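# Reseat a fallen stirrup in the rebar jig comb

## Task

Return the single stirrup that slipped out of the comb and now leans against its neighbour. The job is done only when all six stirrups stand upright, each with its bottom leg seated in the notches of both bearers underneath, each occupying a separate comb notch, the two end frames sitting in the comb's end notches, and the comb lowered completely.

## Robot and tools

ROBOTS. Eight i2rt Big YAM arms, arm1 to arm8, each ending in a five-finger right hand, stand around the jig. Feet (base_link) in the scene frame, metres: arm1 (+1.414, +0.003, +0.728) facing -x; arm2 (+0.907, +0.653), arm3 (-0.002, +0.658), arm4 (-0.904, +0.643) facing -y; arm5 (-1.407, -0.003) facing +x; arm6 (-0.899, -0.657), arm7 (-0.004, -0.647), arm8 (+0.898, -0.656) facing +y. Each foot points along its own +x. Tabletops next to the arms are at z=0.720. The hand reaches roughly 1.07 m from the joint1 axis.

FRAMES. One scene frame in metres, origin on the floor, +z up. The hand point sits 0.045 m ahead of the palm and moves with it. Its +z runs along straightened fingers, +y leaves the palm face, +x crosses the palm away from the thumb. Straight fingers extend about 0.06-0.07 m past the point, their centre lines 0.06 m behind it along -y. A wrist bracket on the little-finger side juts out and can strike things. The wrist camera is on the little-finger side; with joint6 near -1.3 it sits on top and its image is upright. Printed hand positions drift from the truth at long reach.

move. Arguments arm1...arm8 (one object per arm, any subset) plus cameras. In an arm's object:
- joints: absolute targets keyed by name. joint1_rad -2.879..2.879 (yaw about foot, + counter-clockwise from above), joint2_rad 0..3.141 (shoulder, + lifts then swings forward), joint3_rad 0..3.019 (elbow, + opens), joint4_rad -1.692..1.57 (hand pitch, + fingers up), joint5_rad -1.57..1.57 (sideways, + to arm's right), joint6_rad -2.094..2.094 (roll, + clockwise seen from behind). Hand keys hand_little, hand_ring, hand_middle, hand_index, hand_thumb_bend (+1 straight, -1 curled) and hand_thumb_turn (+1 beside palm, -1 opposite fingers), all -1..1 absolute. Settings: hand_force_limit -1..1 (about 0 to 10 N at fingertip, 15 N for thumb motors), hand_speed -0.96..1 (full speed from +0.48; start value -0.8 is slow).
- target: seven numbers [x, y, z, qw, qx, qy, qz], an absolute pose of the hand point in the scene frame, metres and unit quaternion, reached along a straight line from hand_target. With target, joints may carry only the hand keys.
- speed: top path speed, 0.002-4.3 m/s, default 0.25; turning up to twice that in rad/s.
- min_time_s: 0.1-8 s, the shortest duration of this arm's joint motions.
All motions of one call begin together; hand paths finish together and end after 10 s at most. Paths do not avoid obstacles or arms, lag, can overshoot, and joint moves can swing wide and hard. Each step limits the commanded pose to 100 mm and 20 degrees from the measured one. A call with no arm parts just reports full state and images.

cameras: list of arm1_cam_wrist...arm8_cam_wrist, cam_end_left, cam_end_right, cam_high, cam_left, cam_low, cam_right, or ["all"]; [] for none. Omitted means all on an empty move, none otherwise. A wrong name invalidates the call.

wait: seconds 0-10, optional cameras; lets time pass with no new command.
zoom_image: camera plus region [x0, y0, x1, y1] in pixels, origin top-left, at most 504 by 504; only a camera from the latest images.
show_instructions: no arguments; shows the hand reference page.
finished_scene: optional scene=1; ends the scene permanently, so the stirrups must stay put without help.

RESULTS. "move" lists arms given motion; "as last shown" marks an uncommanded arm whose statuses read "not commanded". "pictures" gives image order. "hand" is the measured pose, "hand_target" the pose at held joint targets. A hand counts as done within 1 cm and 2 degrees. Statuses: off_target (resting short, maybe still pushing); time_out (a joint ran out of time; on_its_own shows the target it keeps pushing toward); not_followed, "joint command not followed" or "pose unreachable" when a safety check withholds targets (hand motors still act). joint_positions includes the hand motors and both settings. hand_stopped_by gives six words for little, ring, middle, index, thumb_bend, thumb_turn: moving, target, force, stalled, fault. <motor>_load_n is fingertip force in N, positive when pushed open; a lost grip shows as load near 0. Joint velocities in rad/s; "within noise" means still. Joint torques are raw drive output with offsets. MOTOR HOT warns near 85 °C; at 100 °C an OVER-TEMPERATURE FAULT drops the arm for 30-60 s, after which keys say limit_stop_at_motor_heat and need resending.

GRIPPING. A finger motor moves only when its target changes by at least 0.002, stops at the target or when its load hits hand_force_limit, then locks. To grip harder raise the limit and send a target closer than the reading; to release send a more open one. Close at hand_speed -0.94 or lower for a soft grip. With the thumb opposite, the hand wraps objects about 0.035-0.065 m thick; handles down to 0.025 m; a thumb-index pinch holds light items.

ORDER AND CAUTIONS. If a move or wait is refused or a stop interrupts it, later move, wait and finished_scene calls in the same reply are skipped. Arms never sense contact and keep pushing. Avoid hard presses or hits between robots, including closing a hand on another's fingers; the safety check may react late and ignores hands and wrist cameras meeting. Do not knock anything out of the work area, drop or release moving parts, slam into the jig or heavy parts, or overload fingers with twists or swung loads. Stretched or pushing arms heat up. Loose parts may get brief outside nudges. The scene keeps running while you think, holding the last command.

Each tool is called after "Call:" as name([rows], argument=value, ...), one row to a line, values as JSON.

Reference images:

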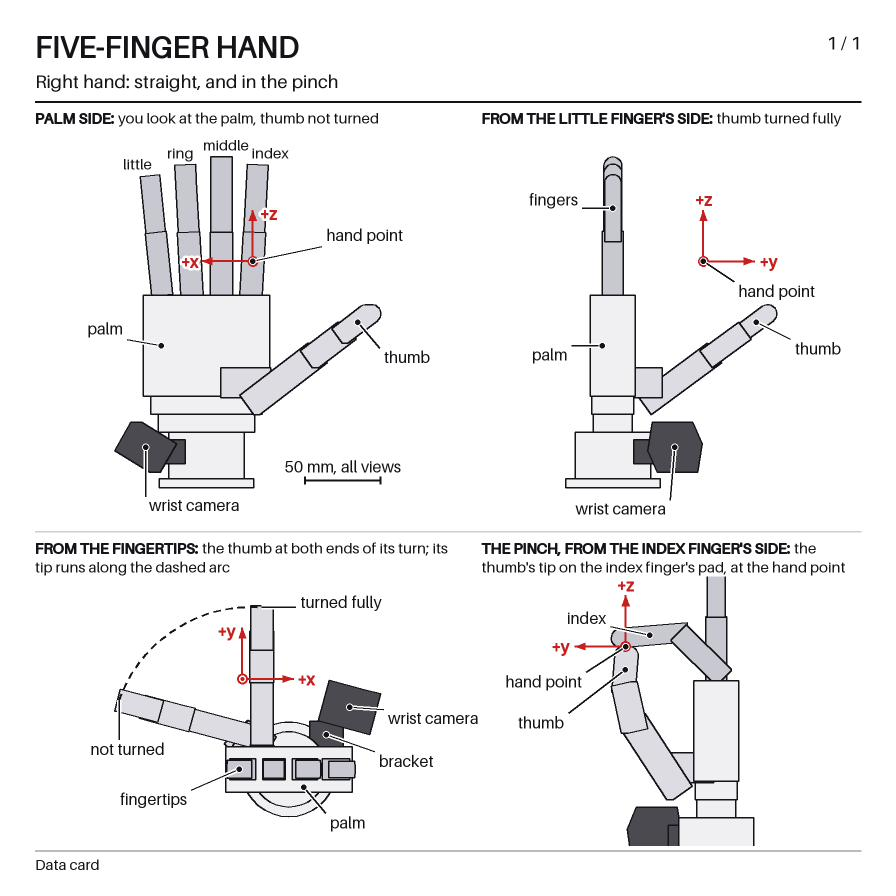

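## Session

Call:
move()

Scene clock: 0.00 s.
Joint torques (N m): no reading
Motor temperatures (°C): arm1=[26 26 28 29 26 22] | arm2=[22 26 28 25 21 25] | arm3=[31 32 26 22 23 25] | arm4=[27 30 27 21 21 25] | arm5=[30 23 28 26 28 26] | arm6=[31 26 24 26 23 21] | arm7=[29 28 27 27 21 25] | arm8=[24 20 25 26 26 24]
Heat: arm1: hottest joint4_rad 29 °C; arm2: hottest joint3_rad 28 °C; arm3: hottest joint2_rad 32 °C; arm4: hottest joint2_rad 30 °C; arm5: hottest joint1_rad 30 °C; arm6: hottest joint1_rad 31 °C; arm7: hottest joint1_rad 29 °C; arm8: hottest joint4_rad 26 °C.
Joint velocities: within noise
arm1.joint_positions: joint1_rad=+0.473 joint2_rad=+0.613 joint3_rad=+1.400 joint4_rad=-1.303 joint5_rad=+0.288 joint6_rad=-1.017 hand_little=+1.000 hand_ring=+1.000 hand_middle=+1.000 hand_index=+1.000 hand_thumb_turn=+1.000 hand_thumb_bend=+1.000 hand_force_limit=+0.000 hand_speed=-0.800
arm1.joint_status: not commanded
arm1.hand_stopped_by: target,target,target,target,target,target
arm1.little_load_n: 0.0
arm1.ring_load_n: 0.0
arm1.middle_load_n: 0.0
arm1.index_load_n: 0.0
arm1.thumb_bend_load_n: 0.0
arm1.thumb_turn_load_n: 0.0
arm1.hand: x=+1.1860 y=-0.0135 z=+1.2284 quat_wxyz=(+0.494, -0.106, -0.852, +0.138) (m; scene frame)
arm1.hand_target: x=+1.1870 y=-0.0129 z=+1.2380 quat_wxyz=(+0.503, -0.107, -0.846, +0.144) (m; scene frame)
arm1.hand_status: not commanded
arm2.joint_positions: joint1_rad=+0.234 joint2_rad=+0.646 joint3_rad=+1.454 joint4_rad=-1.245 joint5_rad=+0.211 joint6_rad=-1.078 hand_little=+1.000 hand_ring=+1.000 hand_middle=+1.000 hand_index=+1.000 hand_thumb_turn=+1.000 hand_thumb_bend=+1.000 hand_force_limit=+0.000 hand_speed=-0.800
arm2.joint_status: not commanded
arm2.hand_stopped_by: target,target,target,target,target,target
arm2.little_load_n: 0.0
arm2.ring_load_n: 0.0
arm2.middle_load_n: 0.0
arm2.index_load_n: 0.0
arm2.thumb_bend_load_n: 0.0
arm2.thumb_turn_load_n: 0.0
arm2.hand: x=+0.8873 y=+0.4155 z=+1.2573 quat_wxyz=(+0.297, +0.472, -0.692, +0.460) (m; scene frame)
arm2.hand_target: x=+0.8869 y=+0.4168 z=+1.2686 quat_wxyz=(+0.301, +0.466, -0.687, +0.470) (m; scene frame)
arm2.hand_status: not commanded
arm3.joint_positions: joint1_rad=-0.260 joint2_rad=+0.543 joint3_rad=+1.379 joint4_rad=-1.403 joint5_rad=+0.082 joint6_rad=-1.275 hand_little=+1.000 hand_ring=+1.000 hand_middle=+1.000 hand_index=+1.000 hand_thumb_turn=+1.000 hand_thumb_bend=+1.000 hand_force_limit=+0.000 hand_speed=-0.800
arm3.joint_status: not commanded
arm3.hand_stopped_by: target,target,target,target,target,target
arm3.little_load_n: 0.0
arm3.ring_load_n: 0.0
arm3.middle_load_n: 0.0
arm3.index_load_n: 0.0
arm3.thumb_bend_load_n: 0.0
arm3.thumb_turn_load_n: 0.0
arm3.hand: x=-0.1169 y=+0.4960 z=+1.2461 quat_wxyz=(+0.361, +0.401, -0.780, +0.317) (m; scene frame)
arm3.hand_target: x=-0.1166 y=+0.4970 z=+1.2552 quat_wxyz=(+0.368, +0.398, -0.775, +0.324) (m; scene frame)
arm3.hand_status: not commanded
arm4.joint_positions: joint1_rad=+0.384 joint2_rad=+0.552 joint3_rad=+1.350 joint4_rad=-1.286 joint5_rad=+0.102 joint6_rad=-0.981 hand_little=+1.000 hand_ring=+1.000 hand_middle=+1.000 hand_index=+1.000 hand_thumb_turn=+1.000 hand_thumb_bend=+1.000 hand_force_limit=+0.000 hand_speed=-0.800
arm4.joint_status: not commanded
arm4.hand_stopped_by: target,target,target,target,target,target
arm4.little_load_n: 0.0
arm4.ring_load_n: 0.0
arm4.middle_load_n: 0.0
arm4.index_load_n: 0.0
arm4.thumb_bend_load_n: 0.0
arm4.thumb_turn_load_n: 0.0
arm4.hand: x=-0.8792 y=+0.4314 z=+1.2836 quat_wxyz=(+0.195, +0.515, -0.683, +0.479) (m; scene frame)
arm4.hand_target: x=-0.8796 y=+0.4322 z=+1.2924 quat_wxyz=(+0.197, +0.511, -0.679, +0.488) (m; scene frame)
arm4.hand_status: not commanded
arm5.joint_positions: joint1_rad=+0.098 joint2_rad=+0.650 joint3_rad=+1.435 joint4_rad=-1.275 joint5_rad=+0.139 joint6_rad=-1.336 hand_little=+1.000 hand_ring=+1.000 hand_middle=+1.000 hand_index=+1.000 hand_thumb_turn=+1.000 hand_thumb_bend=+1.000 hand_force_limit=+0.000 hand_speed=-0.800
arm5.joint_status: not commanded
arm5.hand_stopped_by: target,target,target,target,target,target
arm5.little_load_n: 0.0
arm5.ring_load_n: 0.0
arm5.middle_load_n: 0.0
arm5.index_load_n: 0.0
arm5.thumb_bend_load_n: 0.0
arm5.thumb_turn_load_n: 0.0
arm5.hand: x=-1.1677 y=-0.0576 z=+1.2974 quat_wxyz=(-0.025, +0.847, -0.095, +0.522) (m; scene frame)
arm5.hand_target: x=-1.1690 y=-0.0577 z=+1.3064 quat_wxyz=(-0.027, +0.842, -0.095, +0.531) (m; scene frame)
arm5.hand_status: not commanded
arm6.joint_positions: joint1_rad=-0.123 joint2_rad=+0.630 joint3_rad=+1.447 joint4_rad=-1.200 joint5_rad=+0.216 joint6_rad=-1.427 hand_little=+1.000 hand_ring=+1.000 hand_middle=+1.000 hand_index=+1.000 hand_thumb_turn=+1.000 hand_thumb_bend=+1.000 hand_force_limit=+0.000 hand_speed=-0.800
arm6.joint_status: not commanded
arm6.hand_stopped_by: target,target,target,target,target,target
arm6.little_load_n: 0.0
arm6.ring_load_n: 0.0
arm6.middle_load_n: 0.0
arm6.index_load_n: 0.0
arm6.thumb_bend_load_n: 0.0
arm6.thumb_turn_load_n: 0.0
arm6.hand: x=-0.7750 y=-0.4274 z=+1.2815 quat_wxyz=(-0.330, +0.693, +0.455, +0.451) (m; scene frame)
arm6.hand_target: x=-0.7752 y=-0.4293 z=+1.2898 quat_wxyz=(-0.337, +0.690, +0.451, +0.456) (m; scene frame)
arm6.hand_status: not commanded
arm7.joint_positions: joint1_rad=+0.184 joint2_rad=+0.572 joint3_rad=+1.384 joint4_rad=-1.227 joint5_rad=+0.000 joint6_rad=-0.962 hand_little=+1.000 hand_ring=+1.000 hand_middle=+1.000 hand_index=+1.000 hand_thumb_turn=+1.000 hand_thumb_bend=+1.000 hand_force_limit=+0.000 hand_speed=-0.800
arm7.joint_status: not commanded
arm7.hand_stopped_by: target,target,target,target,target,target
arm7.little_load_n: 0.0
arm7.ring_load_n: 0.0
arm7.middle_load_n: 0.0
arm7.index_load_n: 0.0
arm7.thumb_bend_load_n: 0.0
arm7.thumb_turn_load_n: 0.0
arm7.hand: x=-0.0190 y=-0.4192 z=+1.2830 quat_wxyz=(-0.506, +0.699, +0.463, +0.201) (m; scene frame)
arm7.hand_target: x=-0.0188 y=-0.4202 z=+1.2935 quat_wxyz=(-0.515, +0.694, +0.459, +0.205) (m; scene frame)
arm7.hand_status: not commanded
arm8.joint_positions: joint1_rad=+0.438 joint2_rad=+0.629 joint3_rad=+1.389 joint4_rad=-1.436 joint5_rad=-0.267 joint6_rad=-1.361 hand_little=+1.000 hand_ring=+1.000 hand_middle=+1.000 hand_index=+1.000 hand_thumb_turn=+1.000 hand_thumb_bend=+1.000 hand_force_limit=+0.000 hand_speed=-0.800
arm8.joint_status: not commanded
arm8.hand_stopped_by: target,target,target,target,target,target
arm8.little_load_n: 0.0
arm8.ring_load_n: 0.0
arm8.middle_load_n: 0.0
arm8.index_load_n: 0.0
arm8.thumb_bend_load_n: 0.0
arm8.thumb_turn_load_n: 0.0
arm8.hand: x=+0.7925 y=-0.4643 z=+1.2355 quat_wxyz=(-0.439, +0.493, +0.747, +0.079) (m; scene frame)
arm8.hand_target: x=+0.7923 y=-0.4642 z=+1.2459 quat_wxyz=(-0.448, +0.489, +0.744, +0.085) (m; scene frame)
arm8.hand_status: not commanded
pictures: arm1_cam_wrist, arm2_cam_wrist, arm3_cam_wrist, arm4_cam_wrist, arm5_cam_wrist, arm6_cam_wrist, arm7_cam_wrist, arm8_cam_wrist, cam_end_left, cam_end_right, cam_high, cam_left, cam_low, cam_right

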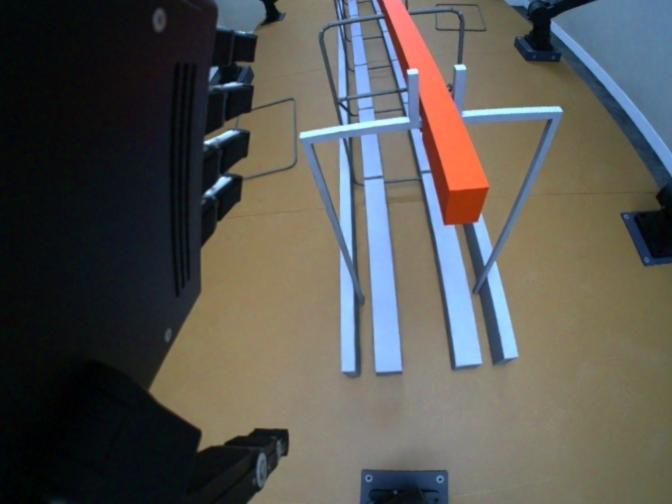

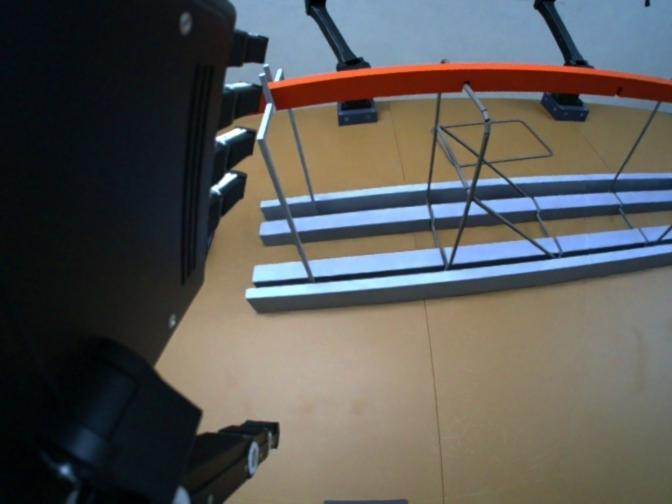

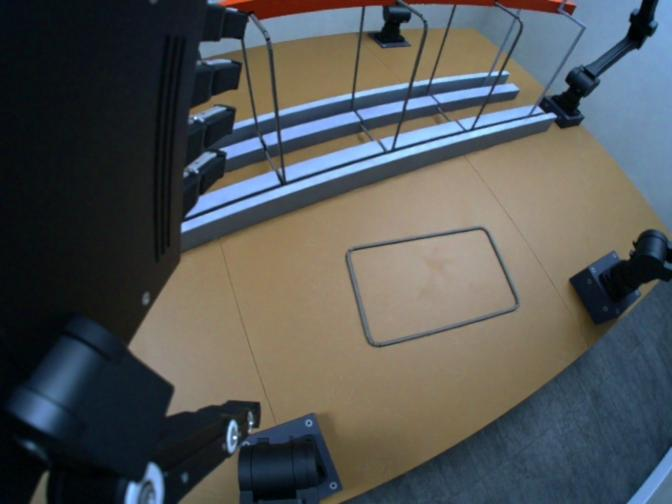

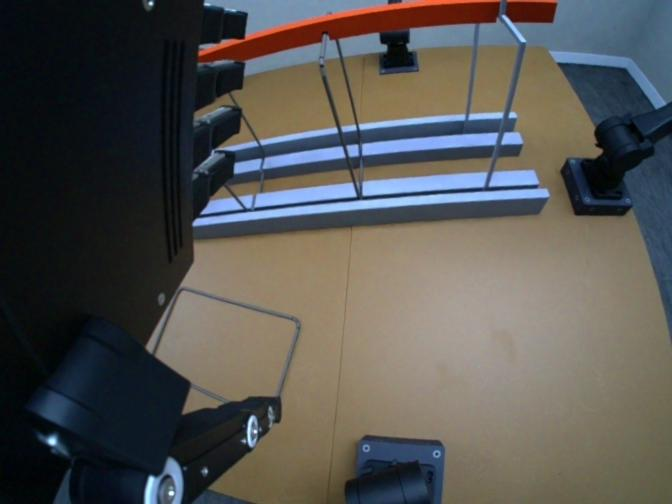

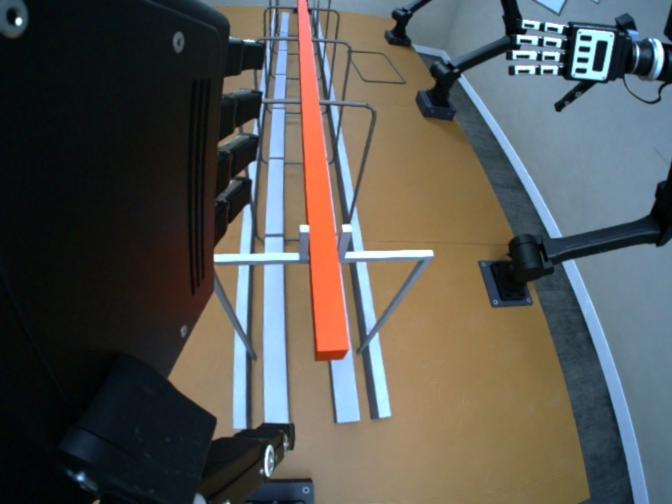

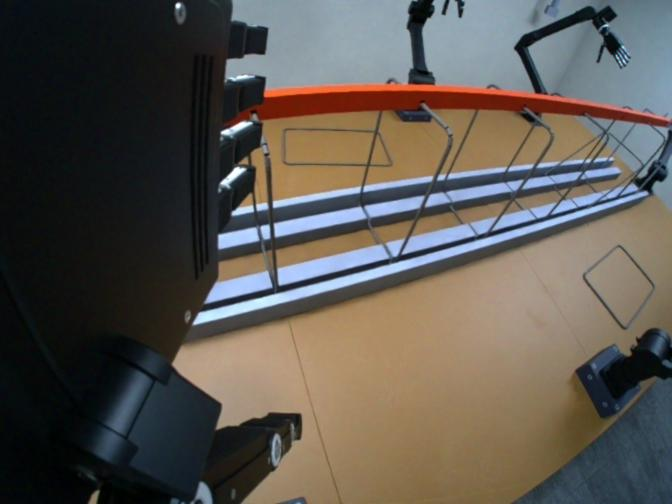

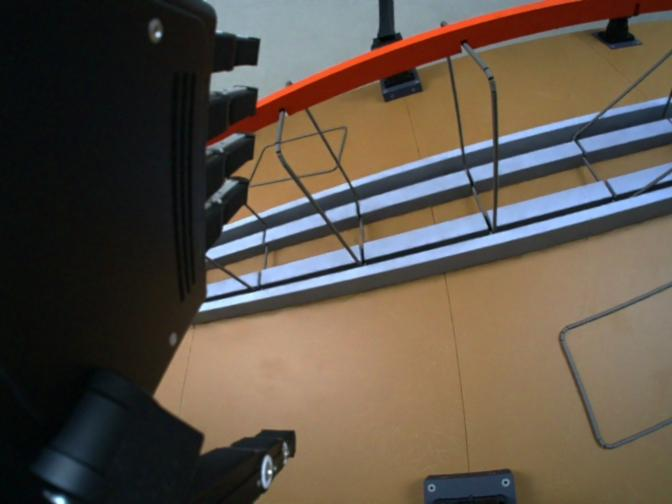

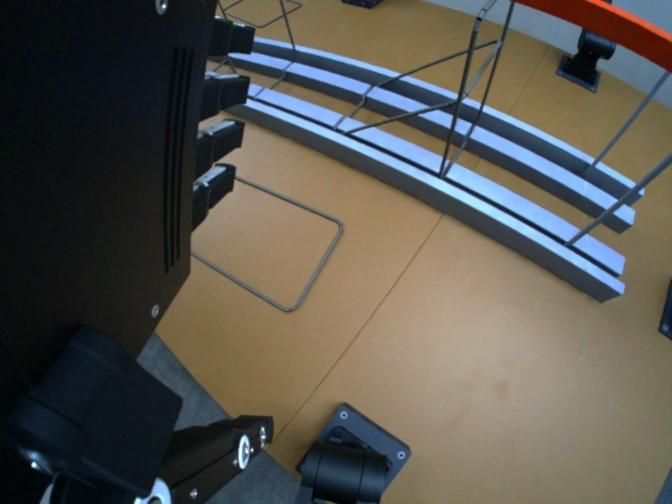

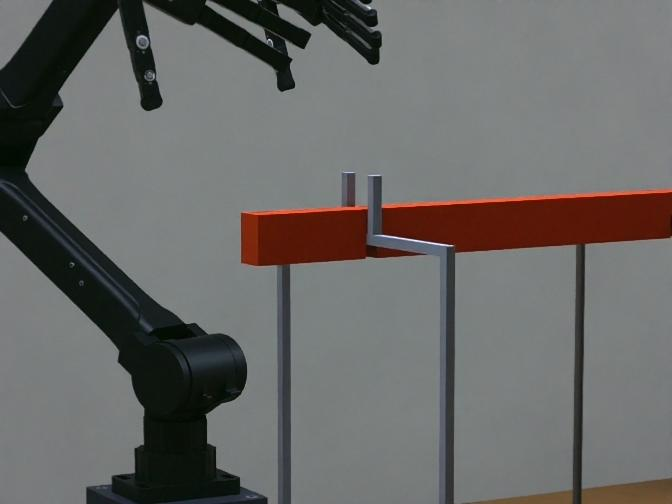

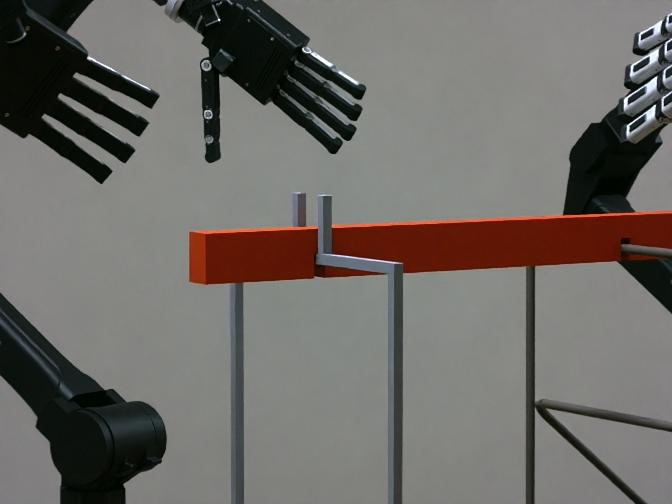

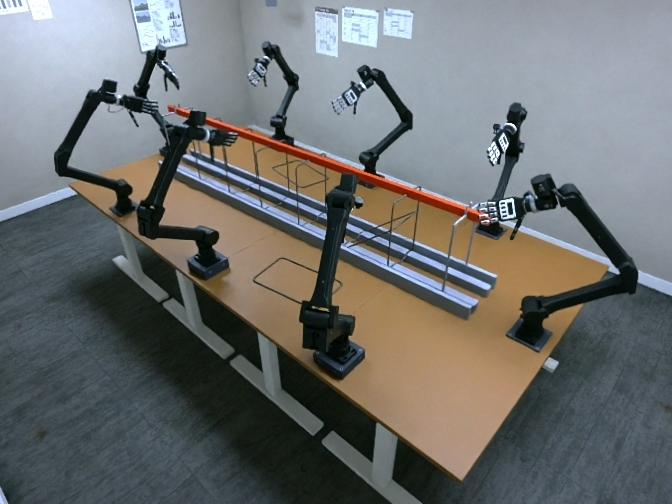

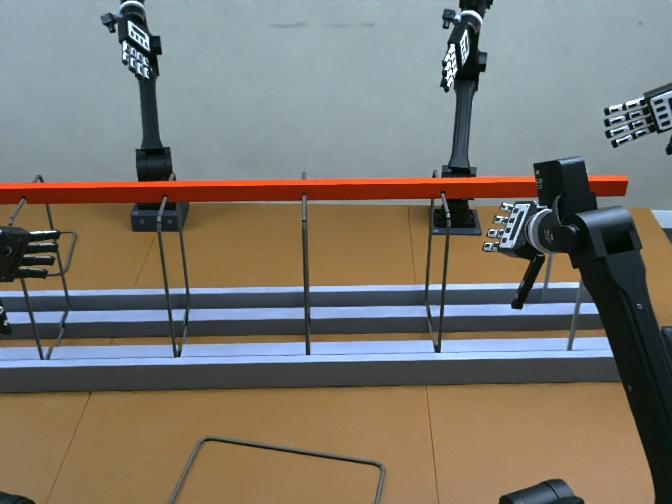

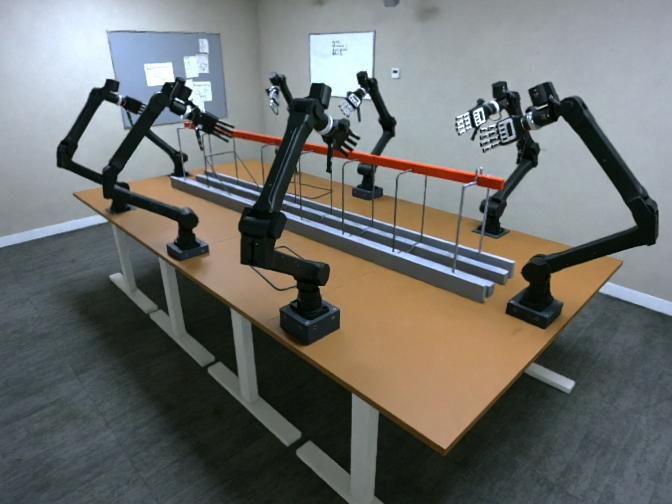

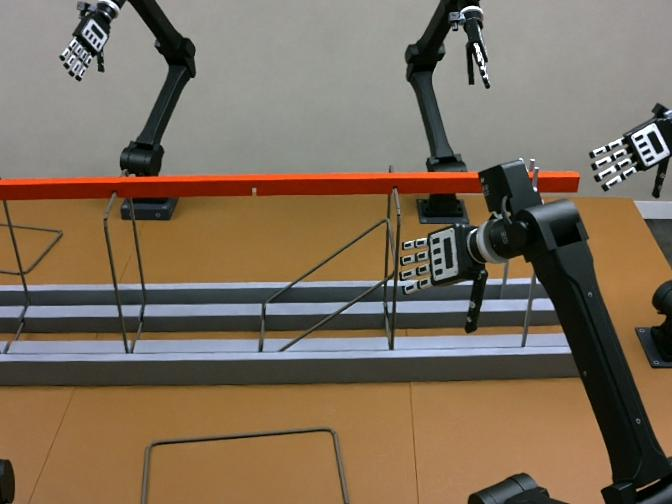

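Call:
zoom_image(camera="cam_right", region=[220, 140, 600, 400])

Call:
zoom_image(camera="cam_right", region=[0, 140, 300, 400])

Call:
zoom_image(camera="cam_left", region=[0, 140, 340, 400])

Call:
zoom_image(camera="cam_high", region=[150, 90, 510, 330])

Call:
zoom_image(camera="cam_low", region=[160, 100, 530, 320])

Call:
zoom_image(camera="cam_end_right", region=[170, 170, 672, 504])

Call:
zoom_image(camera="cam_left", region=[280, 140, 640, 400])

Scaled by 1.326 from the camera's image (finer frame: 960x720).

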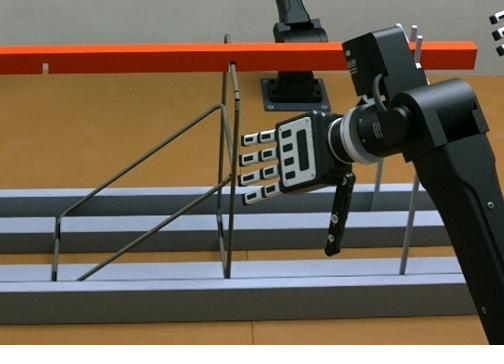

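Scaled by 1.680 from the camera's image (finer frame: 960x720).

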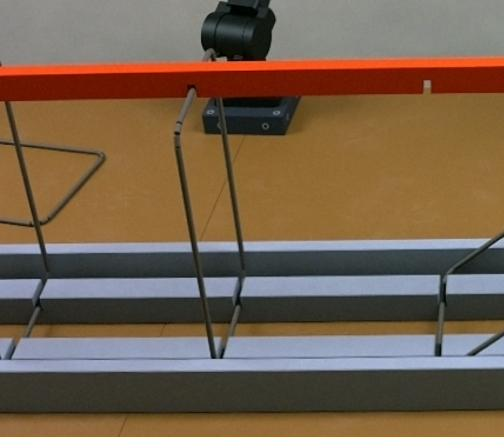

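Scaled by 1.482 from the camera's image (finer frame: 960x720).

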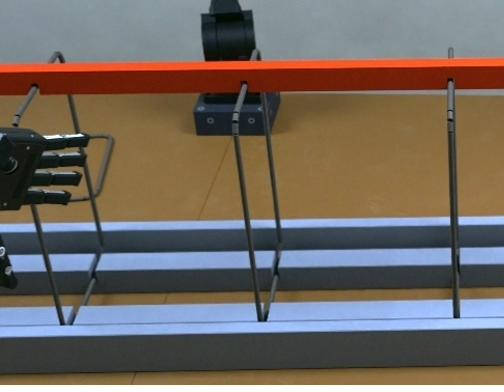

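Scaled by 1.400 from the camera's image (finer frame: 960x720).

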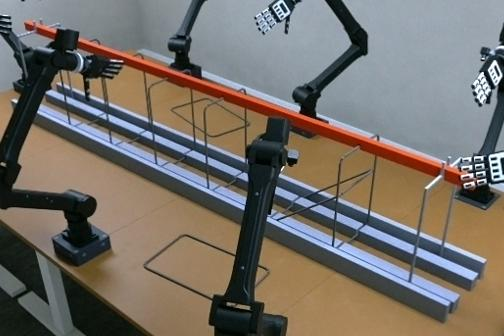

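Scaled by 1.362 from the camera's image (finer frame: 960x720).

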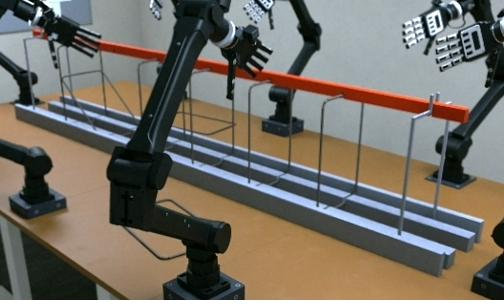

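Scaled by 1.004 from the camera's image (finer frame: 960x720).

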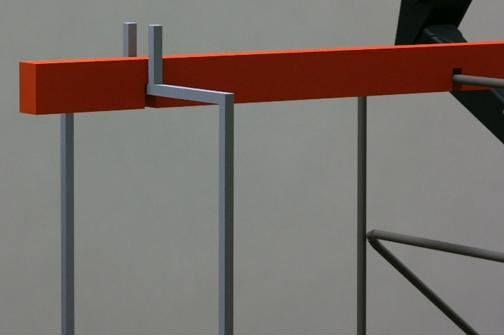

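Scaled by 1.400 from the camera's image (finer frame: 960x720).

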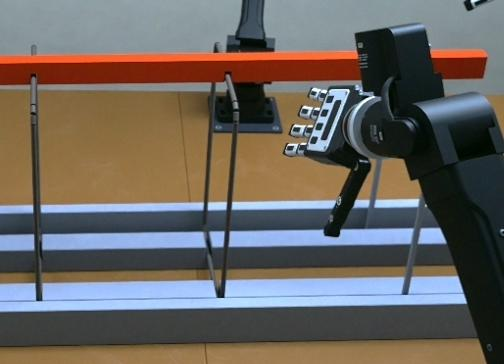

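Call:
zoom_image(camera="arm1_cam_wrist", region=[280, 0, 580, 390])

Call:
zoom_image(camera="arm2_cam_wrist", region=[230, 40, 672, 330])

Call:
zoom_image(camera="arm8_cam_wrist", region=[200, 0, 672, 320])

Call:
zoom_image(camera="cam_right", region=[240, 260, 420, 400])

Call:
zoom_image(camera="cam_right", region=[350, 150, 430, 240])

Call:
zoom_image(camera="cam_high", region=[320, 150, 510, 330])

Scaled by 1.292 from the camera's image (finer frame: 960x720).

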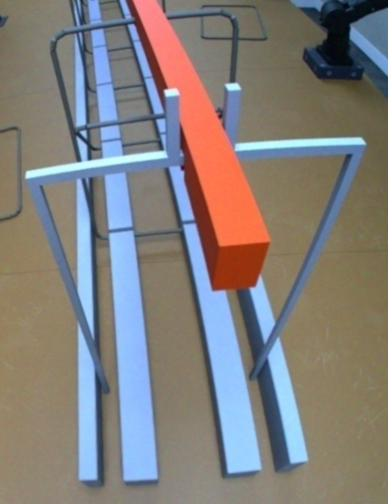

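Scaled by 1.140 from the camera's image (finer frame: 960x720).

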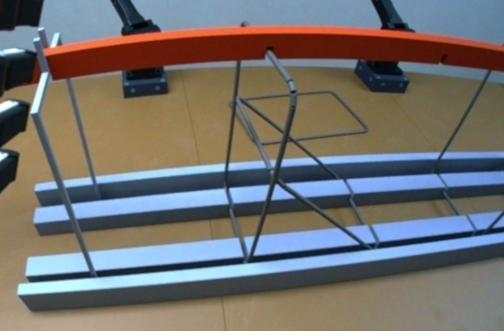

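Scaled by 1.068 from the camera's image (finer frame: 960x720).

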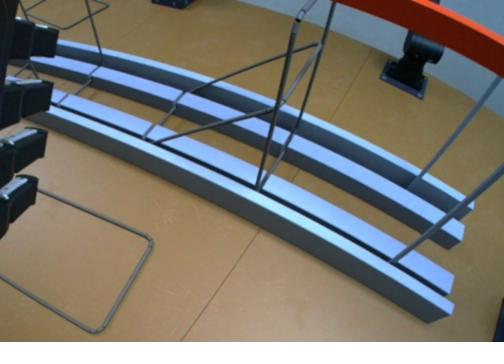

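Scaled by 2.800 from the camera's image (finer frame: 960x720).

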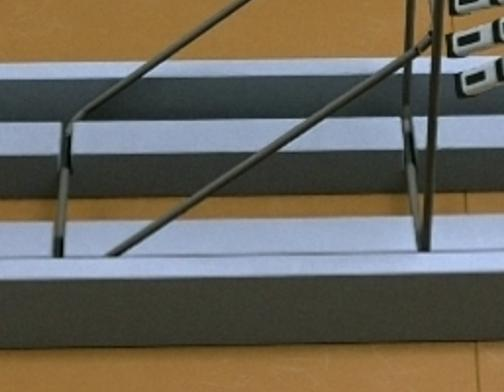

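Scaled by 5.600 from the camera's image (finer frame: 960x720).

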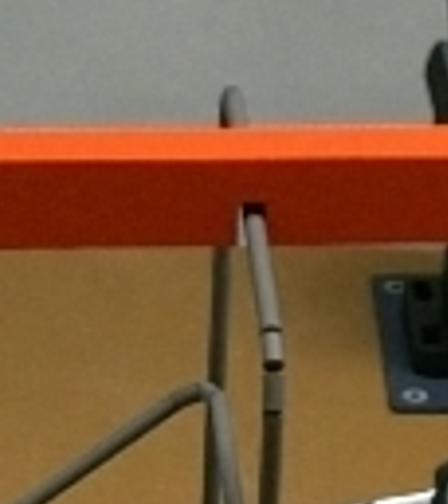

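Scaled by 2.653 from the camera's image (finer frame: 960x720).

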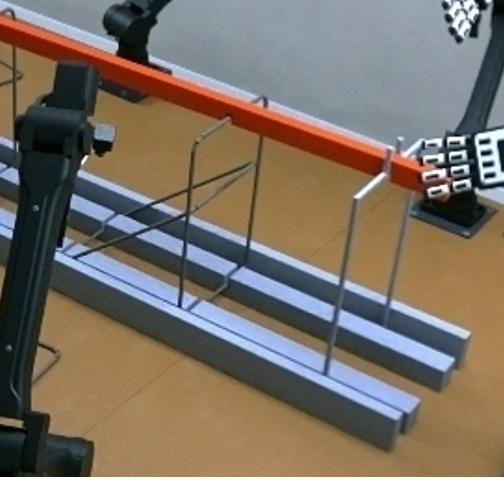

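Call:
move(arm3={"target": [0.55, 0.40, 1.0, 0.0, 0.954, 0.0, 0.300], "speed": 0.2}, cameras=["arm3_cam_wrist", "cam_high", "cam_right", "arm2_cam_wrist"])

Scene clock: 19.13 s.
Joint torques (N m): arm1=[0.26 2.26 11.55 1.83 0.13 -0.02] | arm2=[0.32 1.49 8.35 2.35 0.15 -0.05] | arm3=[-0.91 -12.1 14.15 0.75 -0.2 -0.15] | arm4=[1.14 3.14 7.76 2.3 0.04 -0.09] | arm5=[-0.26 2.08 8.17 2.03 0.05 -0.06] | arm6=[-1.96 2.32 8.47 2.19 0.11 -0.09] | arm7=[0.67 2.61 6.78 2.45 -0.04 -0.11] | arm8=[-0.97 0.91 9.58 1.69 -0.08 0.01]
Motor temperatures (°C): arm1=[26 26 29 29 26 21] | arm2=[22 26 29 25 21 25] | arm3=[31 32 28 22 23 25] | arm4=[27 29 28 21 21 25] | arm5=[30 23 29 26 28 26] | arm6=[31 26 26 26 23 21] | arm7=[29 28 28 27 21 25] | arm8=[24 20 26 26 26 24]
Heat: arm1: hottest joint3_rad 29 °C; arm2: hottest joint3_rad 29 °C; arm3: hottest joint2_rad 32 °C; arm4: hottest joint2_rad 29 °C; arm5: hottest joint1_rad 30 °C; arm6: hottest joint1_rad 31 °C; arm7: hottest joint1_rad 29 °C; arm8: hottest joint3_rad 26 °C.
move: arm3 off_target
Joint velocities: within noise
arm1, arm2, arm4, arm5, arm6, arm7, arm8: as last shown
arm1.ring_load_n: -0.5
arm1.middle_load_n: -0.5
arm3.joint_positions: joint1_rad=+1.206 joint2_rad=+1.551 joint3_rad=+1.422 joint4_rad=-0.905 joint5_rad=-0.216 joint6_rad=-1.895 hand_little=+1.000 hand_ring=+1.000 hand_middle=+1.000 hand_index=+1.000 hand_thumb_turn=+1.000 hand_thumb_bend=+1.000 hand_force_limit=+0.000 hand_speed=-0.800
arm3.joint_status: not commanded
arm3.hand_stopped_by: target,target,target,target,target,target
arm3.little_load_n: 0.0
arm3.ring_load_n: 0.5
arm3.middle_load_n: 0.0
arm3.index_load_n: 0.0
arm3.thumb_bend_load_n: 0.0
arm3.thumb_turn_load_n: 0.0
arm3.hand: x=+0.5396 y=+0.4134 z=+0.9785 quat_wxyz=(-0.008, +0.959, +0.000, +0.285)
arm3.hand_target: x=+0.5490 y=+0.4004 z=+1.0001 quat_wxyz=(+0.000, +0.954, +0.000, +0.300)
arm3.hand_status: off_target (0.027 m and 2.1 deg from the pose sent, 0.717 m and 122.9 deg at the start)
arm4.thumb_bend_load_n: 0.5
arm5.thumb_turn_load_n: 0.5
pictures: arm2_cam_wrist, arm3_cam_wrist, cam_high, cam_right

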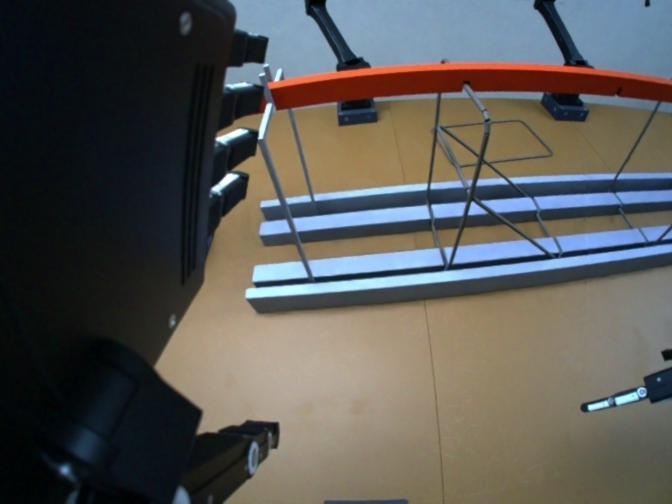

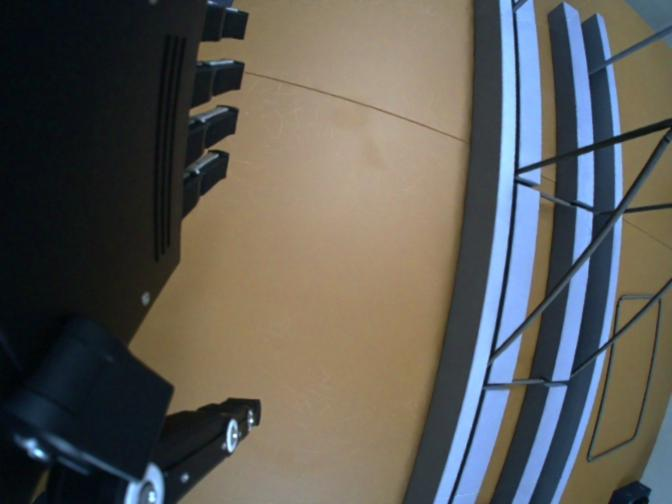

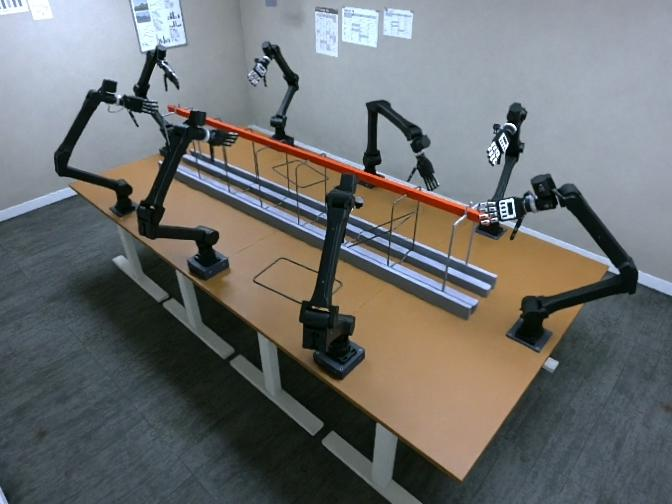

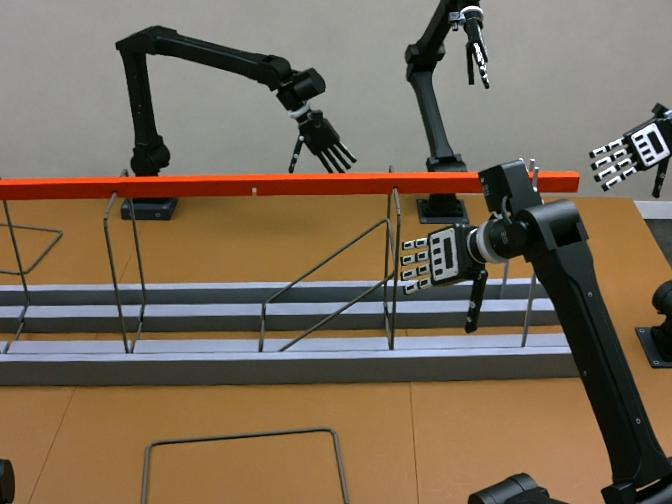

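Call:
zoom_image(camera="arm3_cam_wrist", region=[440, 0, 672, 504])

Call:
zoom_image(camera="cam_right", region=[220, 100, 560, 370])

Scaled by 1.000.

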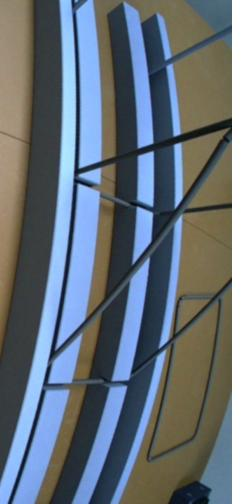

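Scaled by 1.482 from the camera's image (finer frame: 960x720).

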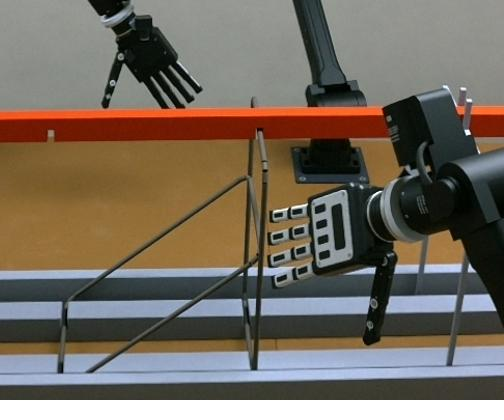

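Call:
move(arm3={"target": [0.585, 0.27, 0.945, 0.0, 0.9272, 0.0, 0.3746], "speed": 0.15, "joints": {"hand_thumb_turn": -1.0}}, cameras=["arm3_cam_wrist", "cam_right"])

Scene clock: 27.13 s.
Joint torques (N m): arm1=[0.73 1.49 11.74 1.92 0.11 -0.04] | arm2=[0.21 1.55 8.35 2.35 0.15 -0.06] | arm3=[-0.03 -14.56 13.91 1.98 -0.32 -0.14] | arm4=[1.2 3.19 7.75 2.32 0.04 -0.1] | arm5=[-0.26 2.67 7.99 1.95 0.07 -0.08] | arm6=[-2.14 2.14 8.49 2.15 0.12 -0.08] | arm7=[0.67 2.61 6.82 2.41 -0.04 -0.11] | arm8=[-0.97 0.79 9.59 1.65 -0.08 0.02]
Motor temperatures (°C): arm1=[26 26 29 29 26 21] | arm2=[22 26 30 25 21 25] | arm3=[31 32 30 22 24 25] | arm4=[27 29 29 21 21 25] | arm5=[30 23 30 26 28 26] | arm6=[31 25 27 26 23 21] | arm7=[29 28 29 27 21 25] | arm8=[24 20 27 26 26 24]
Heat: arm1: hottest joint3_rad 29 °C; arm2: hottest joint3_rad 30 °C; arm3: hottest joint2_rad 32 °C; arm4: hottest joint2_rad 29 °C; arm5: hottest joint1_rad 30 °C; arm6: hottest joint1_rad 31 °C; arm7: hottest joint1_rad 29 °C; arm8: hottest joint3_rad 27 °C.
move: arm3 off_target
Joint velocities: within noise
arm1, arm2, arm4, arm5, arm6, arm7, arm8: as last shown
arm1.ring_load_n: 0.0
arm1.index_load_n: 0.5
arm3.joint_positions: joint1_rad=+0.993 joint2_rad=+1.740 joint3_rad=+1.470 joint4_rad=-0.687 joint5_rad=-0.398 joint6_rad=-2.024 hand_little=+1.000 hand_ring=+1.000 hand_middle=+1.000 hand_index=+1.000 hand_thumb_turn=-1.000 hand_thumb_bend=+1.000 hand_force_limit=+0.000 hand_speed=-0.800
arm3.joint_status: all done
arm3.hand_stopped_by: target,target,target,target,target,target
arm3.little_load_n: 0.0
arm3.ring_load_n: 0.0
arm3.middle_load_n: 0.0
arm3.index_load_n: 0.0
arm3.thumb_bend_load_n: 0.0
arm3.thumb_turn_load_n: 0.0
arm3.hand: x=+0.5676 y=+0.2865 z=+0.9225 quat_wxyz=(-0.016, +0.936, -0.008, +0.352)
arm3.hand_target: x=+0.5834 y=+0.2710 z=+0.9456 quat_wxyz=(+0.000, +0.927, +0.000, +0.375)
arm3.hand_status: off_target (0.033 m and 3.4 deg from the pose sent, 0.154 m and 11.0 deg at the start)
arm4.thumb_bend_load_n: 0.0
arm5.thumb_turn_load_n: 0.0

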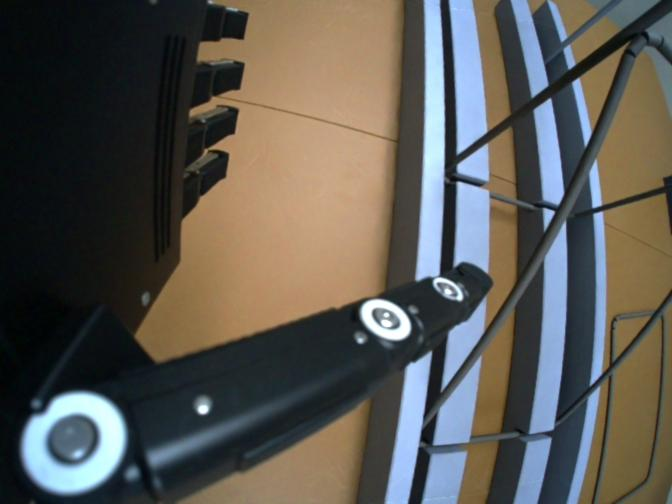

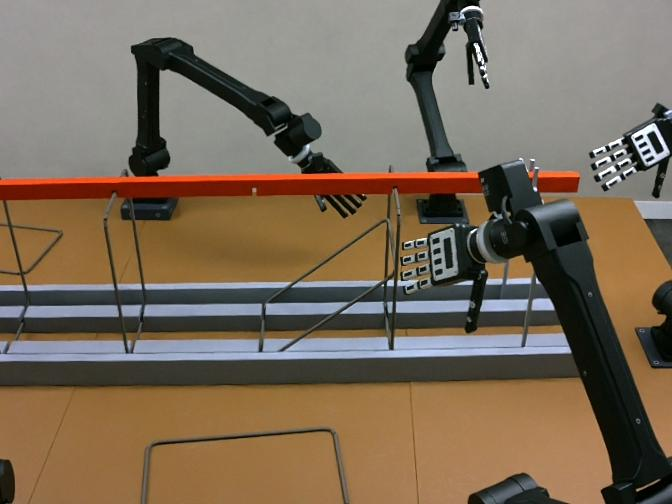

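Call:
move(arm3={"target": [0.582, 0.195, 0.946, 0.0, 0.9081, 0.0, 0.4187], "speed": 0.08, "joints": {"hand_speed": -0.85, "hand_force_limit": -0.4}}, cameras=["arm3_cam_wrist", "cam_right"])

Call:
zoom_image(camera="arm3_cam_wrist", region=[180, 100, 560, 400])

Scene clock: 31.23 s.
Joint torques (N m): arm1=[0.62 1.9 11.64 2.02 0.08 -0.03] | arm2=[0.26 1.49 8.35 2.33 0.15 -0.06] | arm3=[-0.32 -15.27 14.04 2 -0.39 -0.16] | arm4=[1.2 3.14 7.77 2.32 0.05 -0.1] | arm5=[-0.32 2.37 8.32 2.04 0.09 -0.06] | arm6=[-2.08 2.08 8.47 2.18 0.12 -0.09] | arm7=[0.67 2.61 6.8 2.47 -0.04 -0.14] | arm8=[-1.08 1.2 9.54 1.7 -0.08 0.03]
Motor temperatures (°C): arm1=[26 25 29 29 26 21] | arm2=[22 26 30 25 21 25] | arm3=[31 32 31 22 24 25] | arm4=[27 29 29 21 21 25] | arm5=[29 23 30 26 28 26] | arm6=[31 25 27 26 23 21] | arm7=[29 28 29 27 21 25] | arm8=[24 20 27 26 26 24]
Heat: arm1: hottest joint3_rad 29 °C; arm2: hottest joint3_rad 30 °C; arm3: hottest joint2_rad 32 °C; arm4: hottest joint2_rad 29 °C; arm5: hottest joint3_rad 30 °C; arm6: hottest joint1_rad 31 °C; arm7: hottest joint1_rad 29 °C; arm8: hottest joint3_rad 27 °C.
move: arm3 off_target
Joint velocities: within noise
arm1, arm2, arm4, arm5, arm6, arm7, arm8: as last shown
arm1.middle_load_n: 0.0
arm1.index_load_n: 0.0
arm3.joint_positions: joint1_rad=+0.879 joint2_rad=+1.816 joint3_rad=+1.551 joint4_rad=-0.636 joint5_rad=-0.519 joint6_rad=-2.082 hand_little=+1.000 hand_ring=+1.000 hand_middle=+1.000 hand_index=+1.000 hand_thumb_turn=-1.000 hand_thumb_bend=+1.000 hand_force_limit=-0.400 hand_speed=-0.850
arm3.joint_status: all done
arm3.hand_stopped_by: target,target,target,target,target,target
arm3.little_load_n: 0.0
arm3.ring_load_n: 0.0
arm3.middle_load_n: 0.0
arm3.index_load_n: 0.0
arm3.thumb_bend_load_n: 0.0
arm3.thumb_turn_load_n: 0.5
arm3.hand: x=+0.5689 y=+0.2155 z=+0.9268 quat_wxyz=(-0.018, +0.916, -0.007, +0.400)
arm3.hand_target: x=+0.5804 y=+0.1960 z=+0.9465 quat_wxyz=(+0.000, +0.908, +0.000, +0.419)
arm3.hand_status: off_target (0.031 m and 3.2 deg from the pose sent, 0.096 m and 8.5 deg at the start; a joint's target at an end of its range on 18 of 46 steps)
arm7.middle_load_n: -0.5

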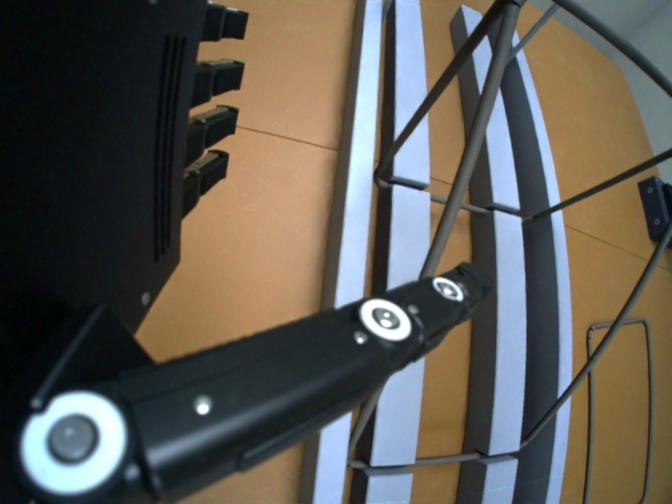

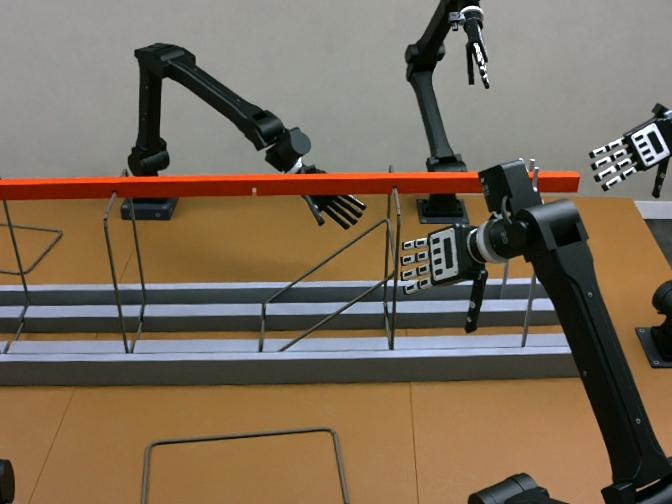

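Scaled by 1.326 from the camera's image (finer frame: 960x720).

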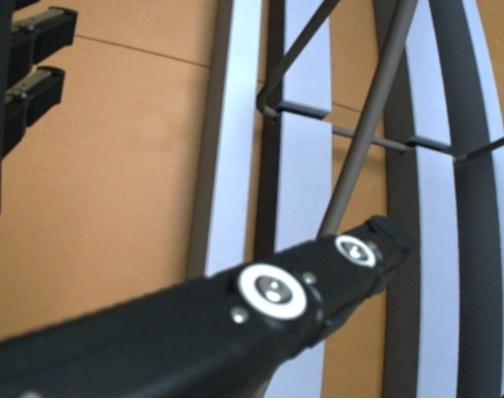

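Call:
move(arm3={"target": [0.579, 0.143, 0.949, 0.0, 0.9081, 0.0, 0.4187], "speed": 0.06}, cameras=["arm3_cam_wrist", "cam_right"])

Call:
zoom_image(camera="arm3_cam_wrist", region=[180, 100, 560, 400])

Scene clock: 33.33 s.
Joint torques (N m): arm1=[1.14 1.2 11.77 2.1 0.08 -0.06] | arm2=[0.32 1.49 8.34 2.33 0.15 -0.05] | arm3=[-0.56 -16.62 14.01 0.96 -0.4 -0.15] | arm4=[1.2 3.14 7.76 2.3 0.04 -0.1] | arm5=[-0.5 2.37 8.18 2.04 0.07 -0.03] | arm6=[-2.02 2.02 8.49 2.15 0.13 -0.08] | arm7=[0.85 2.67 6.8 2.52 -0.05 -0.11] | arm8=[-1.03 0.97 9.59 1.68 -0.08 0.03]
Motor temperatures (°C): arm1=[26 25 30 29 26 21] | arm2=[22 26 30 25 21 25] | arm3=[31 33 31 22 24 25] | arm4=[27 29 29 21 21 25] | arm5=[29 23 30 26 28 26] | arm6=[31 25 27 26 23 21] | arm7=[29 28 29 26 21 25] | arm8=[24 20 27 26 26 24]
Heat: arm1: hottest joint3_rad 30 °C; arm2: hottest joint3_rad 30 °C; arm3: hottest joint2_rad 33 °C; arm4: hottest joint2_rad 29 °C; arm5: hottest joint3_rad 30 °C; arm6: hottest joint1_rad 31 °C; arm7: hottest joint1_rad 29 °C; arm8: hottest joint3_rad 27 °C.
move: arm3 off_target
Joint velocities: within noise
arm1, arm2, arm4, arm5, arm6, arm7, arm8: as last shown
arm1.index_load_n: -0.5
arm3.joint_positions: joint1_rad=+0.821 joint2_rad=+1.899 joint3_rad=+1.677 joint4_rad=-0.651 joint5_rad=-0.547 joint6_rad=-2.082 hand_little=+1.000 hand_ring=+1.000 hand_middle=+1.000 hand_index=+1.000 hand_thumb_turn=-1.000 hand_thumb_bend=+1.000 hand_force_limit=-0.400 hand_speed=-0.850
arm3.joint_status: not commanded
arm3.hand_stopped_by: target,target,target,target,target,target
arm3.little_load_n: 0.0
arm3.ring_load_n: 0.0
arm3.middle_load_n: 0.0
arm3.index_load_n: 0.0
arm3.thumb_bend_load_n: 0.0
arm3.thumb_turn_load_n: 0.5
arm3.hand: x=+0.5737 y=+0.1612 z=+0.9349 quat_wxyz=(-0.008, +0.909, -0.025, +0.417)
arm3.hand_target: x=+0.5783 y=+0.1441 z=+0.9491 quat_wxyz=(+0.002, +0.905, -0.022, +0.426)
arm3.hand_status: off_target (0.024 m and 3.0 deg from the pose sent, 0.077 m and 3.2 deg at the start; a joint's target at an end of its range on 45 of 45 steps)
arm4.index_load_n: -0.5
arm7.middle_load_n: 0.0

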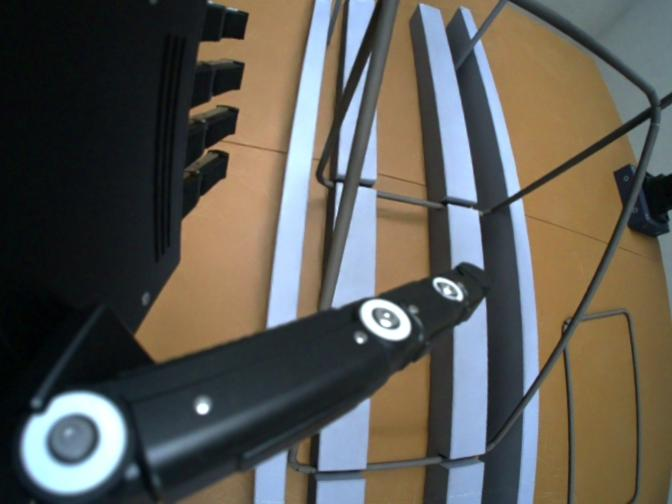

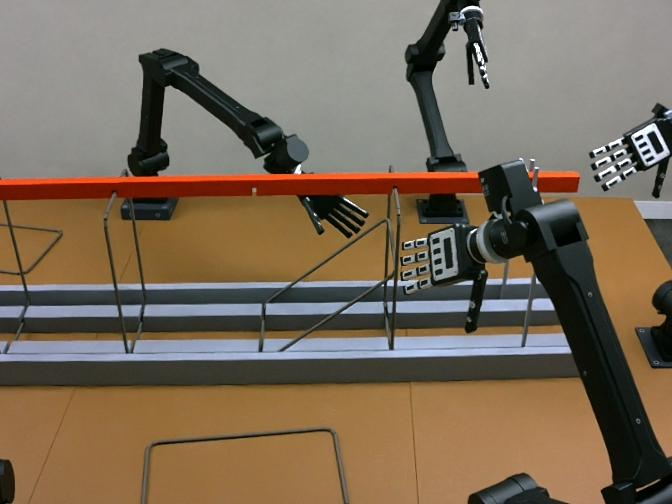

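Scaled by 1.326 from the camera's image (finer frame: 960x720).

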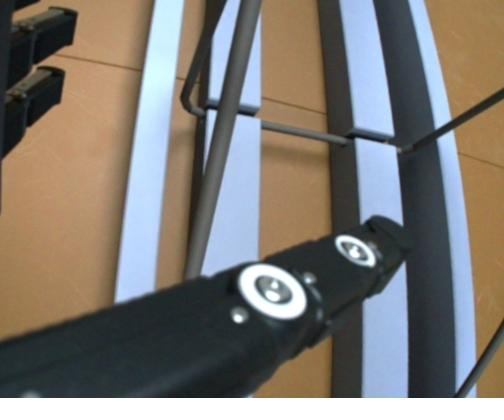

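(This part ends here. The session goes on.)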